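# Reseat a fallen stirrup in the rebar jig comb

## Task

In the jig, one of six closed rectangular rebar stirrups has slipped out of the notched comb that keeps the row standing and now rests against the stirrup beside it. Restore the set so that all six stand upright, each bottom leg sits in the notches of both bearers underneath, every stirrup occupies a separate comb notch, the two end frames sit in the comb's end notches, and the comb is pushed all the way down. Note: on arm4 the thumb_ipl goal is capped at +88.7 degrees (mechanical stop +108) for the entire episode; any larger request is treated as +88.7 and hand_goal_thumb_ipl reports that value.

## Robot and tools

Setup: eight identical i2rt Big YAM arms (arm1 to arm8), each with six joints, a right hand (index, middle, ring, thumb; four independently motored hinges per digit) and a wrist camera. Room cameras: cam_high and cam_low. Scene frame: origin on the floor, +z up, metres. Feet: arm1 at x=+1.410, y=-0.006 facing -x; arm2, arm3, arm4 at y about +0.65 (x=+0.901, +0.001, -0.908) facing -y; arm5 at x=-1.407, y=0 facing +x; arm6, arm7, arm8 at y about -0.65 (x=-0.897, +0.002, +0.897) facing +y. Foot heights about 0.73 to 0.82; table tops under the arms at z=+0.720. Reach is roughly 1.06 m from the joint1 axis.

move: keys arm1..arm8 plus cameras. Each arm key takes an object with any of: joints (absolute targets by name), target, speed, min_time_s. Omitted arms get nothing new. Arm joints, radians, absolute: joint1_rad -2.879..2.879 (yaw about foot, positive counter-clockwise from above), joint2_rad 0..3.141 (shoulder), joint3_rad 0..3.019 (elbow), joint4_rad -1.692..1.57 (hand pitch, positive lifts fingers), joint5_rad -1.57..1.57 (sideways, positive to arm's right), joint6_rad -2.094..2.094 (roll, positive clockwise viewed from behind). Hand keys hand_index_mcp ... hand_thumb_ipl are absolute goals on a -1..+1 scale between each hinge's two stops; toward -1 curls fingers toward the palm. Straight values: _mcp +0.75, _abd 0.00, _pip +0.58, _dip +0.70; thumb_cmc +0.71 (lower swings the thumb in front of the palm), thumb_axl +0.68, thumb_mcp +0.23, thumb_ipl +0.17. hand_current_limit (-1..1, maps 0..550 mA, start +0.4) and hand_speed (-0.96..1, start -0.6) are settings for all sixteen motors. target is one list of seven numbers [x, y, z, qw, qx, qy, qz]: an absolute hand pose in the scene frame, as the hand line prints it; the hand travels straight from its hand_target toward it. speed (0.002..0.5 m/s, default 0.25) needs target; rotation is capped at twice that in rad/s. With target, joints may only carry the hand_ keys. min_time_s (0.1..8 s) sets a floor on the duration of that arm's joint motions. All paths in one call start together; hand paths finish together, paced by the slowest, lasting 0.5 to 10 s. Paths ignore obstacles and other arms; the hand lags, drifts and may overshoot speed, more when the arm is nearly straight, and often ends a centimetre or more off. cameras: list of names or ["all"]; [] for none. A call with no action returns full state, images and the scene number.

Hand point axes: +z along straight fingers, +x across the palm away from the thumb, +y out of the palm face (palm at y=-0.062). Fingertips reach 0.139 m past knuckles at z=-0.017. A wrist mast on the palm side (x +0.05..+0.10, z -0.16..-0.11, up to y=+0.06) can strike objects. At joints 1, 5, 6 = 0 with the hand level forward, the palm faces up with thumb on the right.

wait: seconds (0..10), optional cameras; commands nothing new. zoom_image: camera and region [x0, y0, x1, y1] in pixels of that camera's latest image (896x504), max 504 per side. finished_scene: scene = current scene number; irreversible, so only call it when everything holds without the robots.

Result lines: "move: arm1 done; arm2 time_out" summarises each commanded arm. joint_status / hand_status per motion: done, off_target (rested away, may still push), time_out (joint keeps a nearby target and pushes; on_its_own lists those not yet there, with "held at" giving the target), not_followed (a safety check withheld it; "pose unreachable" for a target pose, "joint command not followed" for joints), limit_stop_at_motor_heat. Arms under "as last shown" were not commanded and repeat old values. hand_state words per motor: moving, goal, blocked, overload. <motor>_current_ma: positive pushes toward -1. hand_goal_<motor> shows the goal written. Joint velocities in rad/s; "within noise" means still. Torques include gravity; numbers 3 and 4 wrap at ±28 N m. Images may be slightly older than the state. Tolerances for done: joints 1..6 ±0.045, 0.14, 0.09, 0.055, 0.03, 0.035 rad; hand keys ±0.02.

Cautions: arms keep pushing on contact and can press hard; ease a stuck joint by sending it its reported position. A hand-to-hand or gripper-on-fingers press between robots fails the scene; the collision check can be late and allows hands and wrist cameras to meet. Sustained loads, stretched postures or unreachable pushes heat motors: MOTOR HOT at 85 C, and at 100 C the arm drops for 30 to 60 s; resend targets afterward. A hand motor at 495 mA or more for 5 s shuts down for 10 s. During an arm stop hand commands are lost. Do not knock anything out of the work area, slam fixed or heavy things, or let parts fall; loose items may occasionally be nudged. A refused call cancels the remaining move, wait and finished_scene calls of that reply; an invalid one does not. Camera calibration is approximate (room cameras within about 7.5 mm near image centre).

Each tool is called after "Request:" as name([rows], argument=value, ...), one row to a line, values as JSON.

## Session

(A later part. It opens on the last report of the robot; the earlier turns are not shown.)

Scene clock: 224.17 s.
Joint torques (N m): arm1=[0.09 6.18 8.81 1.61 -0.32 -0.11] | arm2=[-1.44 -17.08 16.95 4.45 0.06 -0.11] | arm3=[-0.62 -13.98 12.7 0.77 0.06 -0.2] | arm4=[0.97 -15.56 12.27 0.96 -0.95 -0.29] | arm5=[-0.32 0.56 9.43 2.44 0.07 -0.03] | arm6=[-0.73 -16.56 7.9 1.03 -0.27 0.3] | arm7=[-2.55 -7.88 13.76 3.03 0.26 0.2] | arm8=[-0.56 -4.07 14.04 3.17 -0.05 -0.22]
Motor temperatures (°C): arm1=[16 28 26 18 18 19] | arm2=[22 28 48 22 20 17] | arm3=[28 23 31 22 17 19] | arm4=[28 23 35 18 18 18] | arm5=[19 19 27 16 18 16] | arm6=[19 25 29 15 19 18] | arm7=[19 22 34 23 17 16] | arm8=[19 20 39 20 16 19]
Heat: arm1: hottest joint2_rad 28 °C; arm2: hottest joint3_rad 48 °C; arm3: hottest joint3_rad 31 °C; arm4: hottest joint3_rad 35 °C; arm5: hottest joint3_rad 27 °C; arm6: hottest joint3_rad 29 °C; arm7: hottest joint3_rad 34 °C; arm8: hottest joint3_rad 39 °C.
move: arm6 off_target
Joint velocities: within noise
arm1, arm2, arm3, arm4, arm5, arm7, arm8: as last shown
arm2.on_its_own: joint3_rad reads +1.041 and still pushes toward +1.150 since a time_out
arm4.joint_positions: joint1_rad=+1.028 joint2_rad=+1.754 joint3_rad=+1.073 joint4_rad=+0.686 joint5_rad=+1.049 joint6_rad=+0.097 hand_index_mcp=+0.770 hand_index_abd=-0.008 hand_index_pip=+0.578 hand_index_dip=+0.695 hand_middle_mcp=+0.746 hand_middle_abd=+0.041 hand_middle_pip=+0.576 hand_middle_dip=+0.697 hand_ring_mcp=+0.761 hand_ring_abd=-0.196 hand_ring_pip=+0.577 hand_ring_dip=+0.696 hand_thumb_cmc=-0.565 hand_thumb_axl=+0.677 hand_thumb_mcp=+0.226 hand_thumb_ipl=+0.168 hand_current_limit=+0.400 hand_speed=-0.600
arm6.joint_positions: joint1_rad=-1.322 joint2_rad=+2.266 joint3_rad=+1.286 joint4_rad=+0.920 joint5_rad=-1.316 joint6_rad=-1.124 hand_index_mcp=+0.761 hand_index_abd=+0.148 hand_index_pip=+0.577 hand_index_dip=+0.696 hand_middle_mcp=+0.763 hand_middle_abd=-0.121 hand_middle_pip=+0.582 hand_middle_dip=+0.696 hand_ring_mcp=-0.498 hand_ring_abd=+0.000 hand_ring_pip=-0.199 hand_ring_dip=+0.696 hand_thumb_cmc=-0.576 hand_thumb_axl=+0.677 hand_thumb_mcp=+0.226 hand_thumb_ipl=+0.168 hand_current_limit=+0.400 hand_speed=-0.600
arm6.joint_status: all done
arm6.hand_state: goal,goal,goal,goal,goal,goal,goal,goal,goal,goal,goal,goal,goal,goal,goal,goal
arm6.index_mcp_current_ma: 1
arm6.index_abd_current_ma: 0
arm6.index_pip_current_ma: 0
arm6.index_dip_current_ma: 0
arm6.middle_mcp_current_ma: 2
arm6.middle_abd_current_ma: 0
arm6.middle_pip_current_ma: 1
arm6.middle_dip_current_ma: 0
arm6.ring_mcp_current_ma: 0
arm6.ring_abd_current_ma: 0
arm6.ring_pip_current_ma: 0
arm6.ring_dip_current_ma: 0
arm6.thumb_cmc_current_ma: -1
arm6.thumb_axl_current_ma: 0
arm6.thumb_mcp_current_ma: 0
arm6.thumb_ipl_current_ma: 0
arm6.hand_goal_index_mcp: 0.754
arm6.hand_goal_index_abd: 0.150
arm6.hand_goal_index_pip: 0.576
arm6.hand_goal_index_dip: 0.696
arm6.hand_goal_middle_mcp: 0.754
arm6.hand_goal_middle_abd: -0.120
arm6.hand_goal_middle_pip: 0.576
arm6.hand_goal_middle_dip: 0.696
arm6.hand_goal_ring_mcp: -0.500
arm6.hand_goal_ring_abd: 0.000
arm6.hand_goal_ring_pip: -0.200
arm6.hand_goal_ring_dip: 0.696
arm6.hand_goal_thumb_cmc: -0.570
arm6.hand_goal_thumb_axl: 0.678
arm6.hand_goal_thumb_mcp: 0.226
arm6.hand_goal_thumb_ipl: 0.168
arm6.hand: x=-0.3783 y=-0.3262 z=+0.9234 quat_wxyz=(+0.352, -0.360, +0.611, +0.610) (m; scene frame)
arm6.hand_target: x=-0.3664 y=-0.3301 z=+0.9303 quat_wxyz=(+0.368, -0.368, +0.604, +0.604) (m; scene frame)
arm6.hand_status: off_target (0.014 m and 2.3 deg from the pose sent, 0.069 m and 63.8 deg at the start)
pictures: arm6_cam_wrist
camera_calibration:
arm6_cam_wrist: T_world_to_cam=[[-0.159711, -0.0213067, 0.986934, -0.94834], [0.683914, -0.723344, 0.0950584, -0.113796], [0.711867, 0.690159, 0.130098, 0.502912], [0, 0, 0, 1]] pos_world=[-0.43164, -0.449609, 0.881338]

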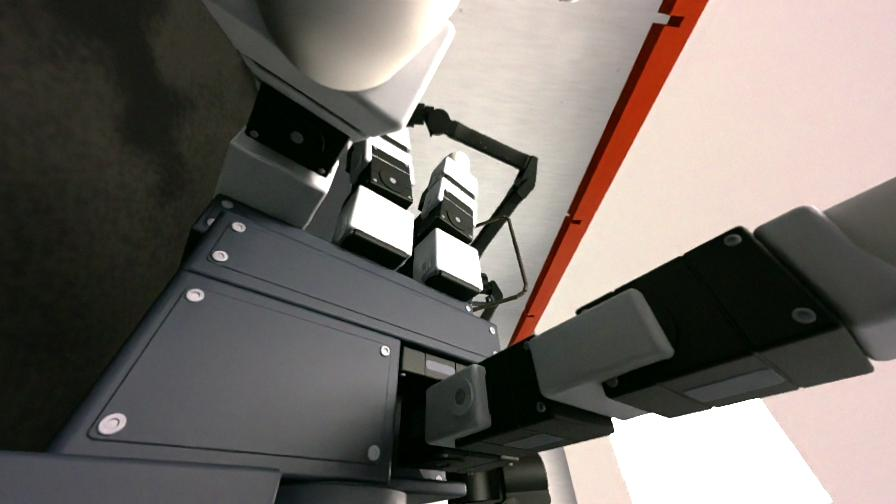

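Request:
move(arm6={"joints": {"hand_ring_mcp": 0.754, "hand_ring_pip": 0.576, "hand_ring_abd": -0.2}}, cameras=["arm6_cam_wrist"])

Request:
zoom_image(camera="arm6_cam_wrist", region=[200, 0, 600, 320])

Scene clock: 226.10 s.
Joint torques (N m): arm1=[0.15 5.71 8.7 1.51 -0.29 -0.11] | arm2=[-1.49 -17.08 16.96 4.45 0.06 -0.11] | arm3=[-0.62 -14.04 12.71 0.77 0.06 -0.2] | arm4=[0.91 -15.27 12.33 0.92 -0.96 -0.34] | arm5=[-0.32 0.56 9.43 2.43 0.06 -0.03] | arm6=[-0.73 -16.67 7.98 1.09 -0.26 0.25] | arm7=[-2.49 -7.94 13.76 3.03 0.23 0.2] | arm8=[-0.56 -4.07 14.02 3.19 -0.05 -0.24]
Motor temperatures (°C): arm1=[16 28 26 18 18 19] | arm2=[22 28 48 22 20 17] | arm3=[28 23 31 22 17 19] | arm4=[28 23 35 18 18 18] | arm5=[19 19 27 16 18 16] | arm6=[19 25 29 15 19 18] | arm7=[19 22 34 23 17 16] | arm8=[19 20 39 20 16 19]
Heat: arm1: hottest joint2_rad 28 °C; arm2: hottest joint3_rad 48 °C; arm3: hottest joint3_rad 31 °C; arm4: hottest joint3_rad 35 °C; arm5: hottest joint3_rad 27 °C; arm6: hottest joint3_rad 29 °C; arm7: hottest joint3_rad 34 °C; arm8: hottest joint3_rad 39 °C.
move: arm6 done
Joint velocities: within noise
arm1, arm2, arm3, arm4, arm5, arm7, arm8: as last shown
arm2.on_its_own: joint3_rad reads +1.041 and still pushes toward +1.150 since a time_out
arm6.joint_positions: joint1_rad=-1.322 joint2_rad=+2.266 joint3_rad=+1.286 joint4_rad=+0.920 joint5_rad=-1.316 joint6_rad=-1.126 hand_index_mcp=+0.761 hand_index_abd=+0.148 hand_index_pip=+0.577 hand_index_dip=+0.696 hand_middle_mcp=+0.763 hand_middle_abd=-0.121 hand_middle_pip=+0.581 hand_middle_dip=+0.696 hand_ring_mcp=+0.756 hand_ring_abd=-0.201 hand_ring_pip=+0.575 hand_ring_dip=+0.696 hand_thumb_cmc=-0.576 hand_thumb_axl=+0.677 hand_thumb_mcp=+0.226 hand_thumb_ipl=+0.168 hand_current_limit=+0.400 hand_speed=-0.600
arm6.joint_status: all done
arm6.hand_state: goal,goal,goal,goal,goal,goal,goal,goal,goal,goal,goal,goal,goal,goal,goal,goal
arm6.index_mcp_current_ma: 1
arm6.index_abd_current_ma: 0
arm6.index_pip_current_ma: 0
arm6.index_dip_current_ma: 0
arm6.middle_mcp_current_ma: 2
arm6.middle_abd_current_ma: 0
arm6.middle_pip_current_ma: 1
arm6.middle_dip_current_ma: 0
arm6.ring_mcp_current_ma: 0
arm6.ring_abd_current_ma: 0
arm6.ring_pip_current_ma: 0
arm6.ring_dip_current_ma: 0
arm6.thumb_cmc_current_ma: -1
arm6.thumb_axl_current_ma: 0
arm6.thumb_mcp_current_ma: 0
arm6.thumb_ipl_current_ma: 0
arm6.hand_goal_index_mcp: 0.754
arm6.hand_goal_index_abd: 0.150
arm6.hand_goal_index_pip: 0.576
arm6.hand_goal_index_dip: 0.696
arm6.hand_goal_middle_mcp: 0.754
arm6.hand_goal_middle_abd: -0.120
arm6.hand_goal_middle_pip: 0.576
arm6.hand_goal_middle_dip: 0.696
arm6.hand_goal_ring_mcp: 0.754
arm6.hand_goal_ring_abd: -0.200
arm6.hand_goal_ring_pip: 0.576
arm6.hand_goal_ring_dip: 0.696
arm6.hand_goal_thumb_cmc: -0.570
arm6.hand_goal_thumb_axl: 0.678
arm6.hand_goal_thumb_mcp: 0.226
arm6.hand_goal_thumb_ipl: 0.168
arm6.hand: x=-0.3783 y=-0.3264 z=+0.9233 quat_wxyz=(+0.352, -0.361, +0.611, +0.610) (m; scene frame)
arm6.hand_target: x=-0.3664 y=-0.3303 z=+0.9303 quat_wxyz=(+0.368, -0.368, +0.604, +0.604) (m; scene frame)
arm6.hand_status: not commanded
pictures: arm6_cam_wrist
camera_calibration:
arm6_cam_wrist: T_world_to_cam=[[-0.161192, -0.0213558, 0.986692, -0.948591], [0.683772, -0.723346, 0.0960492, -0.114855], [0.711669, 0.690155, 0.1312, 0.502018], [0, 0, 0, 1]] pos_world=[-0.431641, -0.449809, 0.881134]

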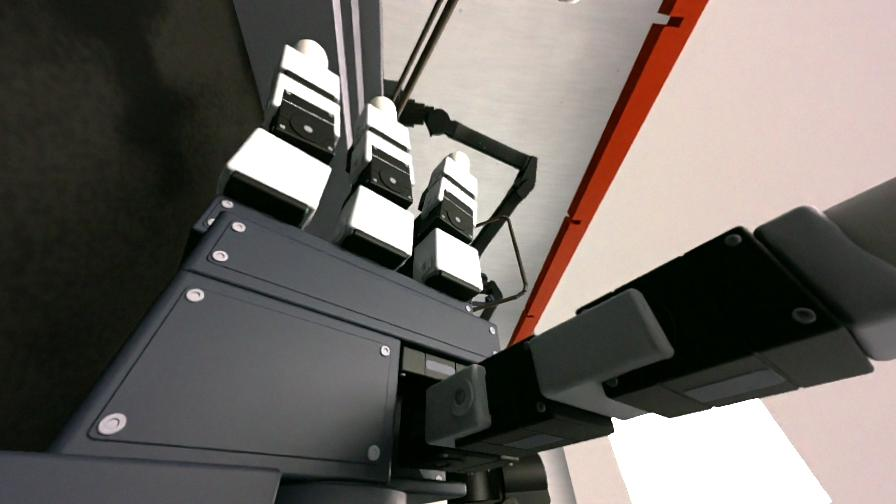

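Scaled by 1.260.

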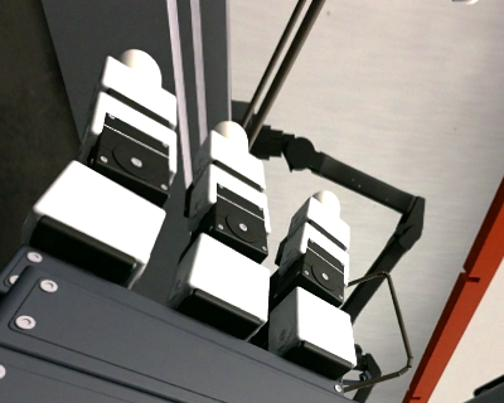

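Request:
move(arm6={"target": [-0.377, -0.285, 0.918, 0.3679, -0.3679, 0.6039, 0.6039], "speed": 0.2}, cameras=["arm6_cam_wrist"])

Request:
zoom_image(camera="arm6_cam_wrist", region=[250, 0, 550, 240])

Scene clock: 230.10 s.
Joint torques (N m): arm1=[0.15 6.01 8.85 1.68 -0.36 -0.15] | arm2=[-1.44 -17.03 16.96 4.45 0.06 -0.11] | arm3=[-0.67 -13.92 12.7 0.76 0.06 -0.2] | arm4=[0.56 -14.8 12.33 0.88 -0.93 -0.31] | arm5=[-0.32 0.56 9.43 2.44 0.06 -0.03] | arm6=[0.15 -15.03 8.36 1.87 -0.13 0.26] | arm7=[-2.37 -8 13.78 3.08 0.24 0.22] | arm8=[-0.56 -4.19 14.06 3.18 -0.05 -0.23]
Motor temperatures (°C): arm1=[16 28 26 18 18 19] | arm2=[22 28 48 22 20 17] | arm3=[28 23 31 22 17 18] | arm4=[28 23 35 18 18 18] | arm5=[19 19 28 16 18 16] | arm6=[19 25 29 15 19 18] | arm7=[19 22 34 23 17 16] | arm8=[19 20 39 20 16 19]
Heat: arm1: hottest joint2_rad 28 °C; arm2: hottest joint3_rad 48 °C; arm3: hottest joint3_rad 31 °C; arm4: hottest joint3_rad 35 °C; arm5: hottest joint3_rad 28 °C; arm6: hottest joint3_rad 29 °C; arm7: hottest joint3_rad 34 °C; arm8: hottest joint3_rad 39 °C.
move: arm6 off_target
Joint velocities: within noise
arm1, arm2, arm3, arm4, arm5, arm7, arm8: as last shown
arm2.on_its_own: joint3_rad reads +1.041 and still pushes toward +1.150 since a time_out
arm6.joint_positions: joint1_rad=-1.258 joint2_rad=+2.269 joint3_rad=+1.296 joint4_rad=+0.920 joint5_rad=-1.244 joint6_rad=-1.126 hand_index_mcp=+0.761 hand_index_abd=+0.148 hand_index_pip=+0.577 hand_index_dip=+0.696 hand_middle_mcp=+0.763 hand_middle_abd=-0.121 hand_middle_pip=+0.581 hand_middle_dip=+0.696 hand_ring_mcp=+0.757 hand_ring_abd=-0.201 hand_ring_pip=+0.575 hand_ring_dip=+0.696 hand_thumb_cmc=-0.576 hand_thumb_axl=+0.677 hand_thumb_mcp=+0.226 hand_thumb_ipl=+0.168 hand_current_limit=+0.400 hand_speed=-0.600
arm6.joint_status: not commanded
arm6.hand_state: goal,goal,goal,goal,goal,goal,goal,goal,goal,goal,goal,goal,goal,goal,goal,goal
arm6.index_mcp_current_ma: 1
arm6.index_abd_current_ma: 0
arm6.index_pip_current_ma: 0
arm6.index_dip_current_ma: 0
arm6.middle_mcp_current_ma: 2
arm6.middle_abd_current_ma: 0
arm6.middle_pip_current_ma: 1
arm6.middle_dip_current_ma: 0
arm6.ring_mcp_current_ma: 0
arm6.ring_abd_current_ma: 0
arm6.ring_pip_current_ma: 0
arm6.ring_dip_current_ma: 0
arm6.thumb_cmc_current_ma: -1
arm6.thumb_axl_current_ma: 0
arm6.thumb_mcp_current_ma: 0
arm6.thumb_ipl_current_ma: 0
arm6.hand_goal_index_mcp: 0.754
arm6.hand_goal_index_abd: 0.150
arm6.hand_goal_index_pip: 0.576
arm6.hand_goal_index_dip: 0.696
arm6.hand_goal_middle_mcp: 0.754
arm6.hand_goal_middle_abd: -0.120
arm6.hand_goal_middle_pip: 0.576
arm6.hand_goal_middle_dip: 0.696
arm6.hand_goal_ring_mcp: 0.754
arm6.hand_goal_ring_abd: -0.200
arm6.hand_goal_ring_pip: 0.576
arm6.hand_goal_ring_dip: 0.696
arm6.hand_goal_thumb_cmc: -0.570
arm6.hand_goal_thumb_axl: 0.678
arm6.hand_goal_thumb_mcp: 0.226
arm6.hand_goal_thumb_ipl: 0.168
arm6.hand: x=-0.3857 y=-0.2878 z=+0.9239 quat_wxyz=(+0.357, -0.361, +0.612, +0.607) (m; scene frame)
arm6.hand_target: x=-0.3773 y=-0.2853 z=+0.9180 quat_wxyz=(+0.368, -0.368, +0.604, +0.603) (m; scene frame)
arm6.hand_status: off_target (0.011 m and 1.8 deg from the pose sent, 0.042 m and 2.3 deg at the start)
pictures: arm6_cam_wrist
camera_calibration:
arm6_cam_wrist: T_world_to_cam=[[-0.168872, -0.018148, 0.985471, -0.950406], [0.677254, -0.728555, 0.102638, -0.0920715], [0.716107, 0.684747, 0.135323, 0.4769], [0, 0, 0, 1]] pos_world=[-0.439652, -0.410883, 0.881512]

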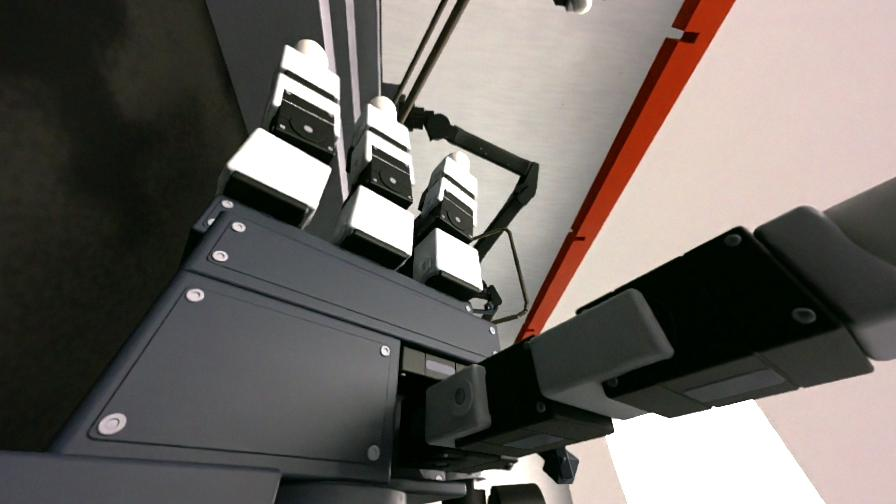

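Scaled by 1.680.

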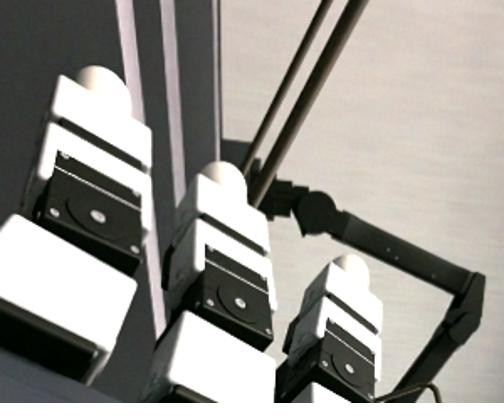

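Request:
move(arm6={"target": [-0.3826, -0.285, 0.908, 0.3679, -0.3679, 0.6039, 0.6039], "speed": 0.2, "joints": {"hand_ring_mcp": -0.5, "hand_ring_pip": -0.2}})

Request:
move(arm6={"target": [-0.3826, -0.225, 0.908, 0.3679, -0.3679, 0.6039, 0.6039], "speed": 0.12}, cameras=["arm6_cam_wrist"])

Request:
zoom_image(camera="arm6_cam_wrist", region=[250, 0, 550, 240])

Scene clock: 233.30 s.
Joint torques (N m): arm1=[-0.09 5.42 8.87 1.7 -0.33 -0.16] | arm2=[-1.44 -17.08 16.96 4.46 0.06 -0.11] | arm3=[-0.62 -13.92 12.71 0.76 0.06 -0.2] | arm4=[0.62 -15.21 12.3 0.83 -1.02 -0.32] | arm5=[-0.38 0.56 9.44 2.44 0.06 -0.03] | arm6=[0.44 -14.92 7.31 1.89 -0.09 0.34] | arm7=[-2.78 -8 13.79 3.03 0.24 0.22] | arm8=[-0.56 -4.01 14.06 3.18 -0.05 -0.23]
Motor temperatures (°C): arm1=[16 28 26 18 18 19] | arm2=[22 28 48 22 20 17] | arm3=[28 23 31 22 17 18] | arm4=[28 23 35 18 18 18] | arm5=[19 19 28 16 18 16] | arm6=[19 25 29 15 19 18] | arm7=[19 22 34 23 17 16] | arm8=[19 20 40 20 16 19]
Heat: arm1: hottest joint2_rad 28 °C; arm2: hottest joint3_rad 48 °C; arm3: hottest joint3_rad 31 °C; arm4: hottest joint3_rad 35 °C; arm5: hottest joint3_rad 28 °C; arm6: hottest joint3_rad 29 °C; arm7: hottest joint3_rad 34 °C; arm8: hottest joint3_rad 40 °C.
move: arm6 done
Joint velocities: within noise
arm1, arm2, arm3, arm4, arm5, arm7, arm8: as last shown
arm2.on_its_own: joint3_rad reads +1.041 and still pushes toward +1.150 since a time_out
arm6.joint_positions: joint1_rad=-1.258 joint2_rad=+2.284 joint3_rad=+1.296 joint4_rad=+0.944 joint5_rad=-1.242 joint6_rad=-1.127 hand_index_mcp=+0.761 hand_index_abd=+0.148 hand_index_pip=+0.577 hand_index_dip=+0.696 hand_middle_mcp=+0.763 hand_middle_abd=-0.121 hand_middle_pip=+0.581 hand_middle_dip=+0.696 hand_ring_mcp=-0.498 hand_ring_abd=-0.201 hand_ring_pip=-0.198 hand_ring_dip=+0.696 hand_thumb_cmc=-0.576 hand_thumb_axl=+0.677 hand_thumb_mcp=+0.226 hand_thumb_ipl=+0.168 hand_current_limit=+0.400 hand_speed=-0.600
arm6.joint_status: all done
arm6.hand_state: goal,goal,goal,goal,goal,goal,goal,goal,goal,goal,goal,goal,goal,goal,goal,goal
arm6.index_mcp_current_ma: 1
arm6.index_abd_current_ma: 0
arm6.index_pip_current_ma: 0
arm6.index_dip_current_ma: 0
arm6.middle_mcp_current_ma: 2
arm6.middle_abd_current_ma: 0
arm6.middle_pip_current_ma: 1
arm6.middle_dip_current_ma: 0
arm6.ring_mcp_current_ma: 0
arm6.ring_abd_current_ma: 0
arm6.ring_pip_current_ma: 0
arm6.ring_dip_current_ma: 0
arm6.thumb_cmc_current_ma: -1
arm6.thumb_axl_current_ma: 0
arm6.thumb_mcp_current_ma: 0
arm6.thumb_ipl_current_ma: 0
arm6.hand_goal_index_mcp: 0.754
arm6.hand_goal_index_abd: 0.150
arm6.hand_goal_index_pip: 0.576
arm6.hand_goal_index_dip: 0.696
arm6.hand_goal_middle_mcp: 0.754
arm6.hand_goal_middle_abd: -0.120
arm6.hand_goal_middle_pip: 0.576
arm6.hand_goal_middle_dip: 0.696
arm6.hand_goal_ring_mcp: -0.500
arm6.hand_goal_ring_abd: -0.200
arm6.hand_goal_ring_pip: -0.200
arm6.hand_goal_ring_dip: 0.696
arm6.hand_goal_thumb_cmc: -0.570
arm6.hand_goal_thumb_axl: 0.678
arm6.hand_goal_thumb_mcp: 0.226
arm6.hand_goal_thumb_ipl: 0.168
arm6.hand: x=-0.3871 y=-0.2882 z=+0.9166 quat_wxyz=(+0.361, -0.363, +0.610, +0.606) (m; scene frame)
arm6.hand_target: x=-0.3828 y=-0.2852 z=+0.9082 quat_wxyz=(+0.368, -0.368, +0.604, +0.603) (m; scene frame)
arm6.hand_status: done (0.010 m and 1.2 deg from the pose sent, 0.016 m and 1.8 deg at the start)
pictures: none

Scene clock: 234.47 s.
Joint torques (N m): arm1=[-0.03 6.53 8.64 1.65 -0.33 -0.15] | arm2=[-1.44 -17.03 16.96 4.44 0.06 -0.11] | arm3=[-0.62 -13.92 12.71 0.77 0.06 -0.2] | arm4=[1.03 -16.03 12.44 0.98 -0.96 -0.32] | arm5=[-0.32 0.56 9.43 2.43 0.06 -0.03] | arm6=[0.15 -15.33 8.57 0.72 -0.08 0.43] | arm7=[-2.55 -8.06 13.78 3.08 0.23 0.22] | arm8=[-0.5 -4.13 14.06 3.17 -0.05 -0.24]
Motor temperatures (°C): arm1=[16 28 26 18 18 19] | arm2=[22 29 48 22 20 17] | arm3=[28 23 31 22 17 18] | arm4=[28 23 36 18 18 18] | arm5=[19 19 28 16 18 16] | arm6=[19 25 29 15 19 18] | arm7=[19 22 34 23 17 16] | arm8=[19 20 40 20 16 19]
Heat: arm1: hottest joint2_rad 28 °C; arm2: hottest joint3_rad 48 °C; arm3: hottest joint3_rad 31 °C; arm4: hottest joint3_rad 36 °C; arm5: hottest joint3_rad 28 °C; arm6: hottest joint3_rad 29 °C; arm7: hottest joint3_rad 34 °C; arm8: hottest joint3_rad 40 °C.
move: arm6 off_target
Joint velocities: within noise
arm1, arm2, arm3, arm4, arm5, arm7, arm8: as last shown
arm2.on_its_own: joint3_rad reads +1.041 and still pushes toward +1.150 since a time_out
arm6.joint_positions: joint1_rad=-1.166 joint2_rad=+2.317 joint3_rad=+1.361 joint4_rad=+0.940 joint5_rad=-1.152 joint6_rad=-1.127 hand_index_mcp=+0.761 hand_index_abd=+0.148 hand_index_pip=+0.577 hand_index_dip=+0.696 hand_middle_mcp=+0.763 hand_middle_abd=-0.121 hand_middle_pip=+0.581 hand_middle_dip=+0.696 hand_ring_mcp=-0.498 hand_ring_abd=-0.201 hand_ring_pip=-0.198 hand_ring_dip=+0.696 hand_thumb_cmc=-0.576 hand_thumb_axl=+0.677 hand_thumb_mcp=+0.226 hand_thumb_ipl=+0.168 hand_current_limit=+0.400 hand_speed=-0.600
arm6.joint_status: not commanded
arm6.hand_state: goal,goal,goal,goal,goal,goal,goal,goal,goal,goal,goal,goal,goal,goal,goal,goal
arm6.index_mcp_current_ma: 1
arm6.index_abd_current_ma: 0
arm6.index_pip_current_ma: 0
arm6.index_dip_current_ma: 0
arm6.middle_mcp_current_ma: 2
arm6.middle_abd_current_ma: 0
arm6.middle_pip_current_ma: 1
arm6.middle_dip_current_ma: 0
arm6.ring_mcp_current_ma: 0
arm6.ring_abd_current_ma: 0
arm6.ring_pip_current_ma: 0
arm6.ring_dip_current_ma: 0
arm6.thumb_cmc_current_ma: -1
arm6.thumb_axl_current_ma: 0
arm6.thumb_mcp_current_ma: 0
arm6.thumb_ipl_current_ma: 0
arm6.hand_goal_index_mcp: 0.754
arm6.hand_goal_index_abd: 0.150
arm6.hand_goal_index_pip: 0.576
arm6.hand_goal_index_dip: 0.696
arm6.hand_goal_middle_mcp: 0.754
arm6.hand_goal_middle_abd: -0.120
arm6.hand_goal_middle_pip: 0.576
arm6.hand_goal_middle_dip: 0.696
arm6.hand_goal_ring_mcp: -0.500
arm6.hand_goal_ring_abd: -0.200
arm6.hand_goal_ring_pip: -0.200
arm6.hand_goal_ring_dip: 0.696
arm6.hand_goal_thumb_cmc: -0.570
arm6.hand_goal_thumb_axl: 0.678
arm6.hand_goal_thumb_mcp: 0.226
arm6.hand_goal_thumb_ipl: 0.168
arm6.hand: x=-0.3929 y=-0.2294 z=+0.9155 quat_wxyz=(+0.370, -0.370, +0.602, +0.603) (m; scene frame)
arm6.hand_target: x=-0.3831 y=-0.2255 z=+0.9080 quat_wxyz=(+0.368, -0.368, +0.604, +0.604) (m; scene frame)
arm6.hand_status: off_target (0.013 m and 0.4 deg from the pose sent, 0.064 m and 1.2 deg at the start)
pictures: arm6_cam_wrist
camera_calibration:
arm6_cam_wrist: T_world_to_cam=[[-0.204275, -0.0280687, 0.978511, -0.952158], [0.673024, -0.729893, 0.119564, -0.0611856], [0.710852, 0.682985, 0.16799, 0.410849], [0, 0, 0, 1]] pos_world=[-0.445376, -0.351989, 0.869994]

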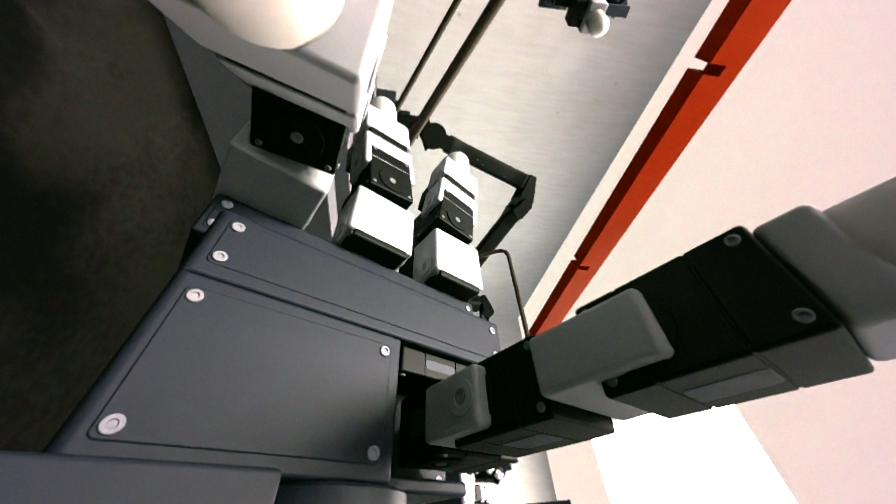

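Scaled by 1.680.

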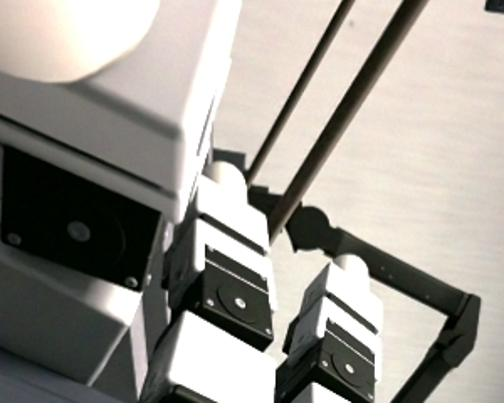

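Request:
move(arm6={"target": [-0.3826, -0.195, 0.908, 0.3679, -0.3679, 0.6039, 0.6039], "speed": 0.12})

Request:
move(arm6={"joints": {"hand_index_abd": -0.1, "hand_middle_abd": 0.1}}, cameras=["arm6_cam_wrist"])

Request:
zoom_image(camera="arm6_cam_wrist", region=[250, 0, 550, 240])

Scene clock: 236.40 s.
Joint torques (N m): arm1=[0.26 5.6 8.72 1.58 -0.34 -0.14] | arm2=[-1.32 -17.03 16.99 4.45 0.06 -0.11] | arm3=[-0.62 -13.98 12.7 0.76 0.06 -0.2] | arm4=[1.03 -15.15 12.14 0.9 -0.95 -0.23] | arm5=[-0.32 0.56 9.43 2.44 0.07 -0.03] | arm6=[0.56 -15.79 8.85 0.81 -0.09 0.45] | arm7=[-2.55 -7.94 13.67 2.99 0.25 0.22] | arm8=[-0.5 -4.13 14.05 3.21 -0.05 -0.23]
Motor temperatures (°C): arm1=[16 28 26 18 18 19] | arm2=[22 29 48 22 20 17] | arm3=[28 23 31 22 17 18] | arm4=[28 23 36 18 18 18] | arm5=[19 19 28 16 18 16] | arm6=[19 25 29 15 19 18] | arm7=[19 22 35 23 17 16] | arm8=[19 20 40 20 16 19]
Heat: arm1: hottest joint2_rad 28 °C; arm2: hottest joint3_rad 48 °C; arm3: hottest joint3_rad 31 °C; arm4: hottest joint3_rad 36 °C; arm5: hottest joint3_rad 28 °C; arm6: hottest joint3_rad 29 °C; arm7: hottest joint3_rad 35 °C; arm8: hottest joint3_rad 40 °C.
move: arm6 off_target
Joint velocities: within noise
arm1, arm2, arm3, arm4, arm5, arm7, arm8: as last shown
arm2.on_its_own: joint3_rad reads +1.041 and still pushes toward +1.150 since a time_out
arm6.joint_positions: joint1_rad=-1.129 joint2_rad=+2.337 joint3_rad=+1.407 joint4_rad=+0.914 joint5_rad=-1.109 joint6_rad=-1.127 hand_index_mcp=+0.761 hand_index_abd=+0.148 hand_index_pip=+0.577 hand_index_dip=+0.696 hand_middle_mcp=+0.763 hand_middle_abd=-0.121 hand_middle_pip=+0.581 hand_middle_dip=+0.696 hand_ring_mcp=-0.498 hand_ring_abd=-0.201 hand_ring_pip=-0.198 hand_ring_dip=+0.696 hand_thumb_cmc=-0.576 hand_thumb_axl=+0.677 hand_thumb_mcp=+0.226 hand_thumb_ipl=+0.168 hand_current_limit=+0.400 hand_speed=-0.600
arm6.joint_status: not commanded
arm6.hand_state: goal,goal,goal,goal,goal,goal,goal,goal,goal,goal,goal,goal,goal,goal,goal,goal
arm6.index_mcp_current_ma: 1
arm6.index_abd_current_ma: 0
arm6.index_pip_current_ma: 0
arm6.index_dip_current_ma: 0
arm6.middle_mcp_current_ma: 2
arm6.middle_abd_current_ma: 0
arm6.middle_pip_current_ma: 1
arm6.middle_dip_current_ma: 0
arm6.ring_mcp_current_ma: 0
arm6.ring_abd_current_ma: 0
arm6.ring_pip_current_ma: 0
arm6.ring_dip_current_ma: 0
arm6.thumb_cmc_current_ma: -1
arm6.thumb_axl_current_ma: 0
arm6.thumb_mcp_current_ma: 0
arm6.thumb_ipl_current_ma: 0
arm6.hand_goal_index_mcp: 0.754
arm6.hand_goal_index_abd: 0.150
arm6.hand_goal_index_pip: 0.576
arm6.hand_goal_index_dip: 0.696
arm6.hand_goal_middle_mcp: 0.754
arm6.hand_goal_middle_abd: -0.120
arm6.hand_goal_middle_pip: 0.576
arm6.hand_goal_middle_dip: 0.696
arm6.hand_goal_ring_mcp: -0.500
arm6.hand_goal_ring_abd: -0.200
arm6.hand_goal_ring_pip: -0.200
arm6.hand_goal_ring_dip: 0.696
arm6.hand_goal_thumb_cmc: -0.570
arm6.hand_goal_thumb_axl: 0.678
arm6.hand_goal_thumb_mcp: 0.226
arm6.hand_goal_thumb_ipl: 0.168
arm6.hand: x=-0.3905 y=-0.2023 z=+0.9155 quat_wxyz=(+0.372, -0.369, +0.603, +0.602) (m; scene frame)
arm6.hand_target: x=-0.3832 y=-0.1954 z=+0.9081 quat_wxyz=(+0.368, -0.368, +0.604, +0.604) (m; scene frame)
arm6.hand_status: off_target (0.013 m and 0.5 deg from the pose sent, 0.037 m and 0.4 deg at the start)
pictures: none

Scene clock: 237.10 s.
Joint torques (N m): arm1=[0.21 5.89 8.98 1.54 -0.36 -0.11] | arm2=[-1.44 -17.03 16.98 4.46 0.06 -0.11] | arm3=[-0.67 -13.98 12.7 0.77 0.06 -0.2] | arm4=[0.85 -14.68 12.01 0.9 -1.02 -0.28] | arm5=[-0.38 0.56 9.43 2.43 0.06 -0.03] | arm6=[0.73 -15.85 8.85 0.85 -0.09 0.45] | arm7=[-2.55 -7.88 13.74 3.07 0.25 0.21] | arm8=[-0.5 -4.07 14.06 3.18 -0.05 -0.23]
Motor temperatures (°C): arm1=[16 28 26 18 18 19] | arm2=[22 29 48 22 20 17] | arm3=[28 23 31 22 17 18] | arm4=[28 23 36 18 18 18] | arm5=[19 19 28 16 18 16] | arm6=[19 24 29 15 19 18] | arm7=[19 22 35 23 17 16] | arm8=[19 20 40 20 16 19]
Heat: arm1: hottest joint2_rad 28 °C; arm2: hottest joint3_rad 48 °C; arm3: hottest joint3_rad 31 °C; arm4: hottest joint3_rad 36 °C; arm5: hottest joint3_rad 28 °C; arm6: hottest joint3_rad 29 °C; arm7: hottest joint3_rad 35 °C; arm8: hottest joint3_rad 40 °C.
move: arm6 done
Joint velocities: within noise
arm1, arm2, arm3, arm4, arm5, arm7, arm8: as last shown
arm2.on_its_own: joint3_rad reads +1.041 and still pushes toward +1.150 since a time_out
arm4.joint_positions: joint1_rad=+1.029 joint2_rad=+1.756 joint3_rad=+1.075 joint4_rad=+0.686 joint5_rad=+1.049 joint6_rad=+0.096 hand_index_mcp=+0.770 hand_index_abd=-0.008 hand_index_pip=+0.578 hand_index_dip=+0.695 hand_middle_mcp=+0.746 hand_middle_abd=+0.041 hand_middle_pip=+0.576 hand_middle_dip=+0.697 hand_ring_mcp=+0.761 hand_ring_abd=-0.196 hand_ring_pip=+0.577 hand_ring_dip=+0.696 hand_thumb_cmc=-0.566 hand_thumb_axl=+0.677 hand_thumb_mcp=+0.226 hand_thumb_ipl=+0.168 hand_current_limit=+0.400 hand_speed=-0.600
arm4.index_mcp_current_ma: 69
arm4.index_pip_current_ma: 7
arm4.ring_mcp_current_ma: 28
arm4.ring_abd_current_ma: 11
arm4.hand: x=-0.5020 y=+0.1938 z=+1.1461 quat_wxyz=(+0.705, +0.707, -0.054, +0.024) (m; scene frame)
arm4.hand_target: x=-0.4719 y=+0.1923 z=+1.1514 quat_wxyz=(+0.707, +0.706, -0.031, +0.031) (m; scene frame)
arm6.joint_positions: joint1_rad=-1.129 joint2_rad=+2.340 joint3_rad=+1.407 joint4_rad=+0.914 joint5_rad=-1.109 joint6_rad=-1.127 hand_index_mcp=+0.761 hand_index_abd=-0.101 hand_index_pip=+0.577 hand_index_dip=+0.696 hand_middle_mcp=+0.763 hand_middle_abd=+0.082 hand_middle_pip=+0.579 hand_middle_dip=+0.696 hand_ring_mcp=-0.499 hand_ring_abd=-0.201 hand_ring_pip=-0.198 hand_ring_dip=+0.696 hand_thumb_cmc=-0.576 hand_thumb_axl=+0.677 hand_thumb_mcp=+0.226 hand_thumb_ipl=+0.168 hand_current_limit=+0.400 hand_speed=-0.600
arm6.joint_status: all done
arm6.hand_state: goal,goal,goal,goal,goal,goal,goal,goal,goal,goal,goal,goal,goal,goal,goal,goal
arm6.index_mcp_current_ma: 1
arm6.index_abd_current_ma: 0
arm6.index_pip_current_ma: 0
arm6.index_dip_current_ma: 0
arm6.middle_mcp_current_ma: 2
arm6.middle_abd_current_ma: -5
arm6.middle_pip_current_ma: 0
arm6.middle_dip_current_ma: 0
arm6.ring_mcp_current_ma: 0
arm6.ring_abd_current_ma: 0
arm6.ring_pip_current_ma: 0
arm6.ring_dip_current_ma: 0
arm6.thumb_cmc_current_ma: -1
arm6.thumb_axl_current_ma: 0
arm6.thumb_mcp_current_ma: 0
arm6.thumb_ipl_current_ma: 0
arm6.hand_goal_index_mcp: 0.754
arm6.hand_goal_index_abd: -0.100
arm6.hand_goal_index_pip: 0.576
arm6.hand_goal_index_dip: 0.696
arm6.hand_goal_middle_mcp: 0.754
arm6.hand_goal_middle_abd: 0.100
arm6.hand_goal_middle_pip: 0.576
arm6.hand_goal_middle_dip: 0.696
arm6.hand_goal_ring_mcp: -0.500
arm6.hand_goal_ring_abd: -0.200
arm6.hand_goal_ring_pip: -0.200
arm6.hand_goal_ring_dip: 0.696
arm6.hand_goal_thumb_cmc: -0.570
arm6.hand_goal_thumb_axl: 0.678
arm6.hand_goal_thumb_mcp: 0.226
arm6.hand_goal_thumb_ipl: 0.168
arm6.hand: x=-0.3905 y=-0.2023 z=+0.9140 quat_wxyz=(+0.371, -0.368, +0.604, +0.602) (m; scene frame)
arm6.hand_target: x=-0.3832 y=-0.1954 z=+0.9080 quat_wxyz=(+0.368, -0.368, +0.604, +0.604) (m; scene frame)
arm6.hand_status: not commanded
pictures: arm6_cam_wrist
camera_calibration:
arm6_cam_wrist: T_world_to_cam=[[-0.20331, -0.0257103, 0.978777, -0.948794], [0.669257, -0.733317, 0.119754, -0.0452492], [0.714675, 0.6794, 0.166297, 0.393134], [0, 0, 0, 1]] pos_world=[-0.443579, -0.324671, 0.868699]

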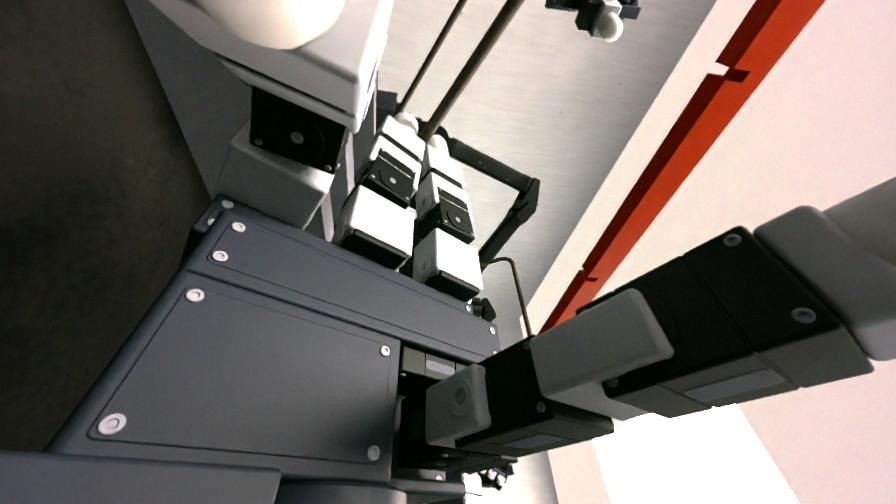

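Scaled by 1.680.

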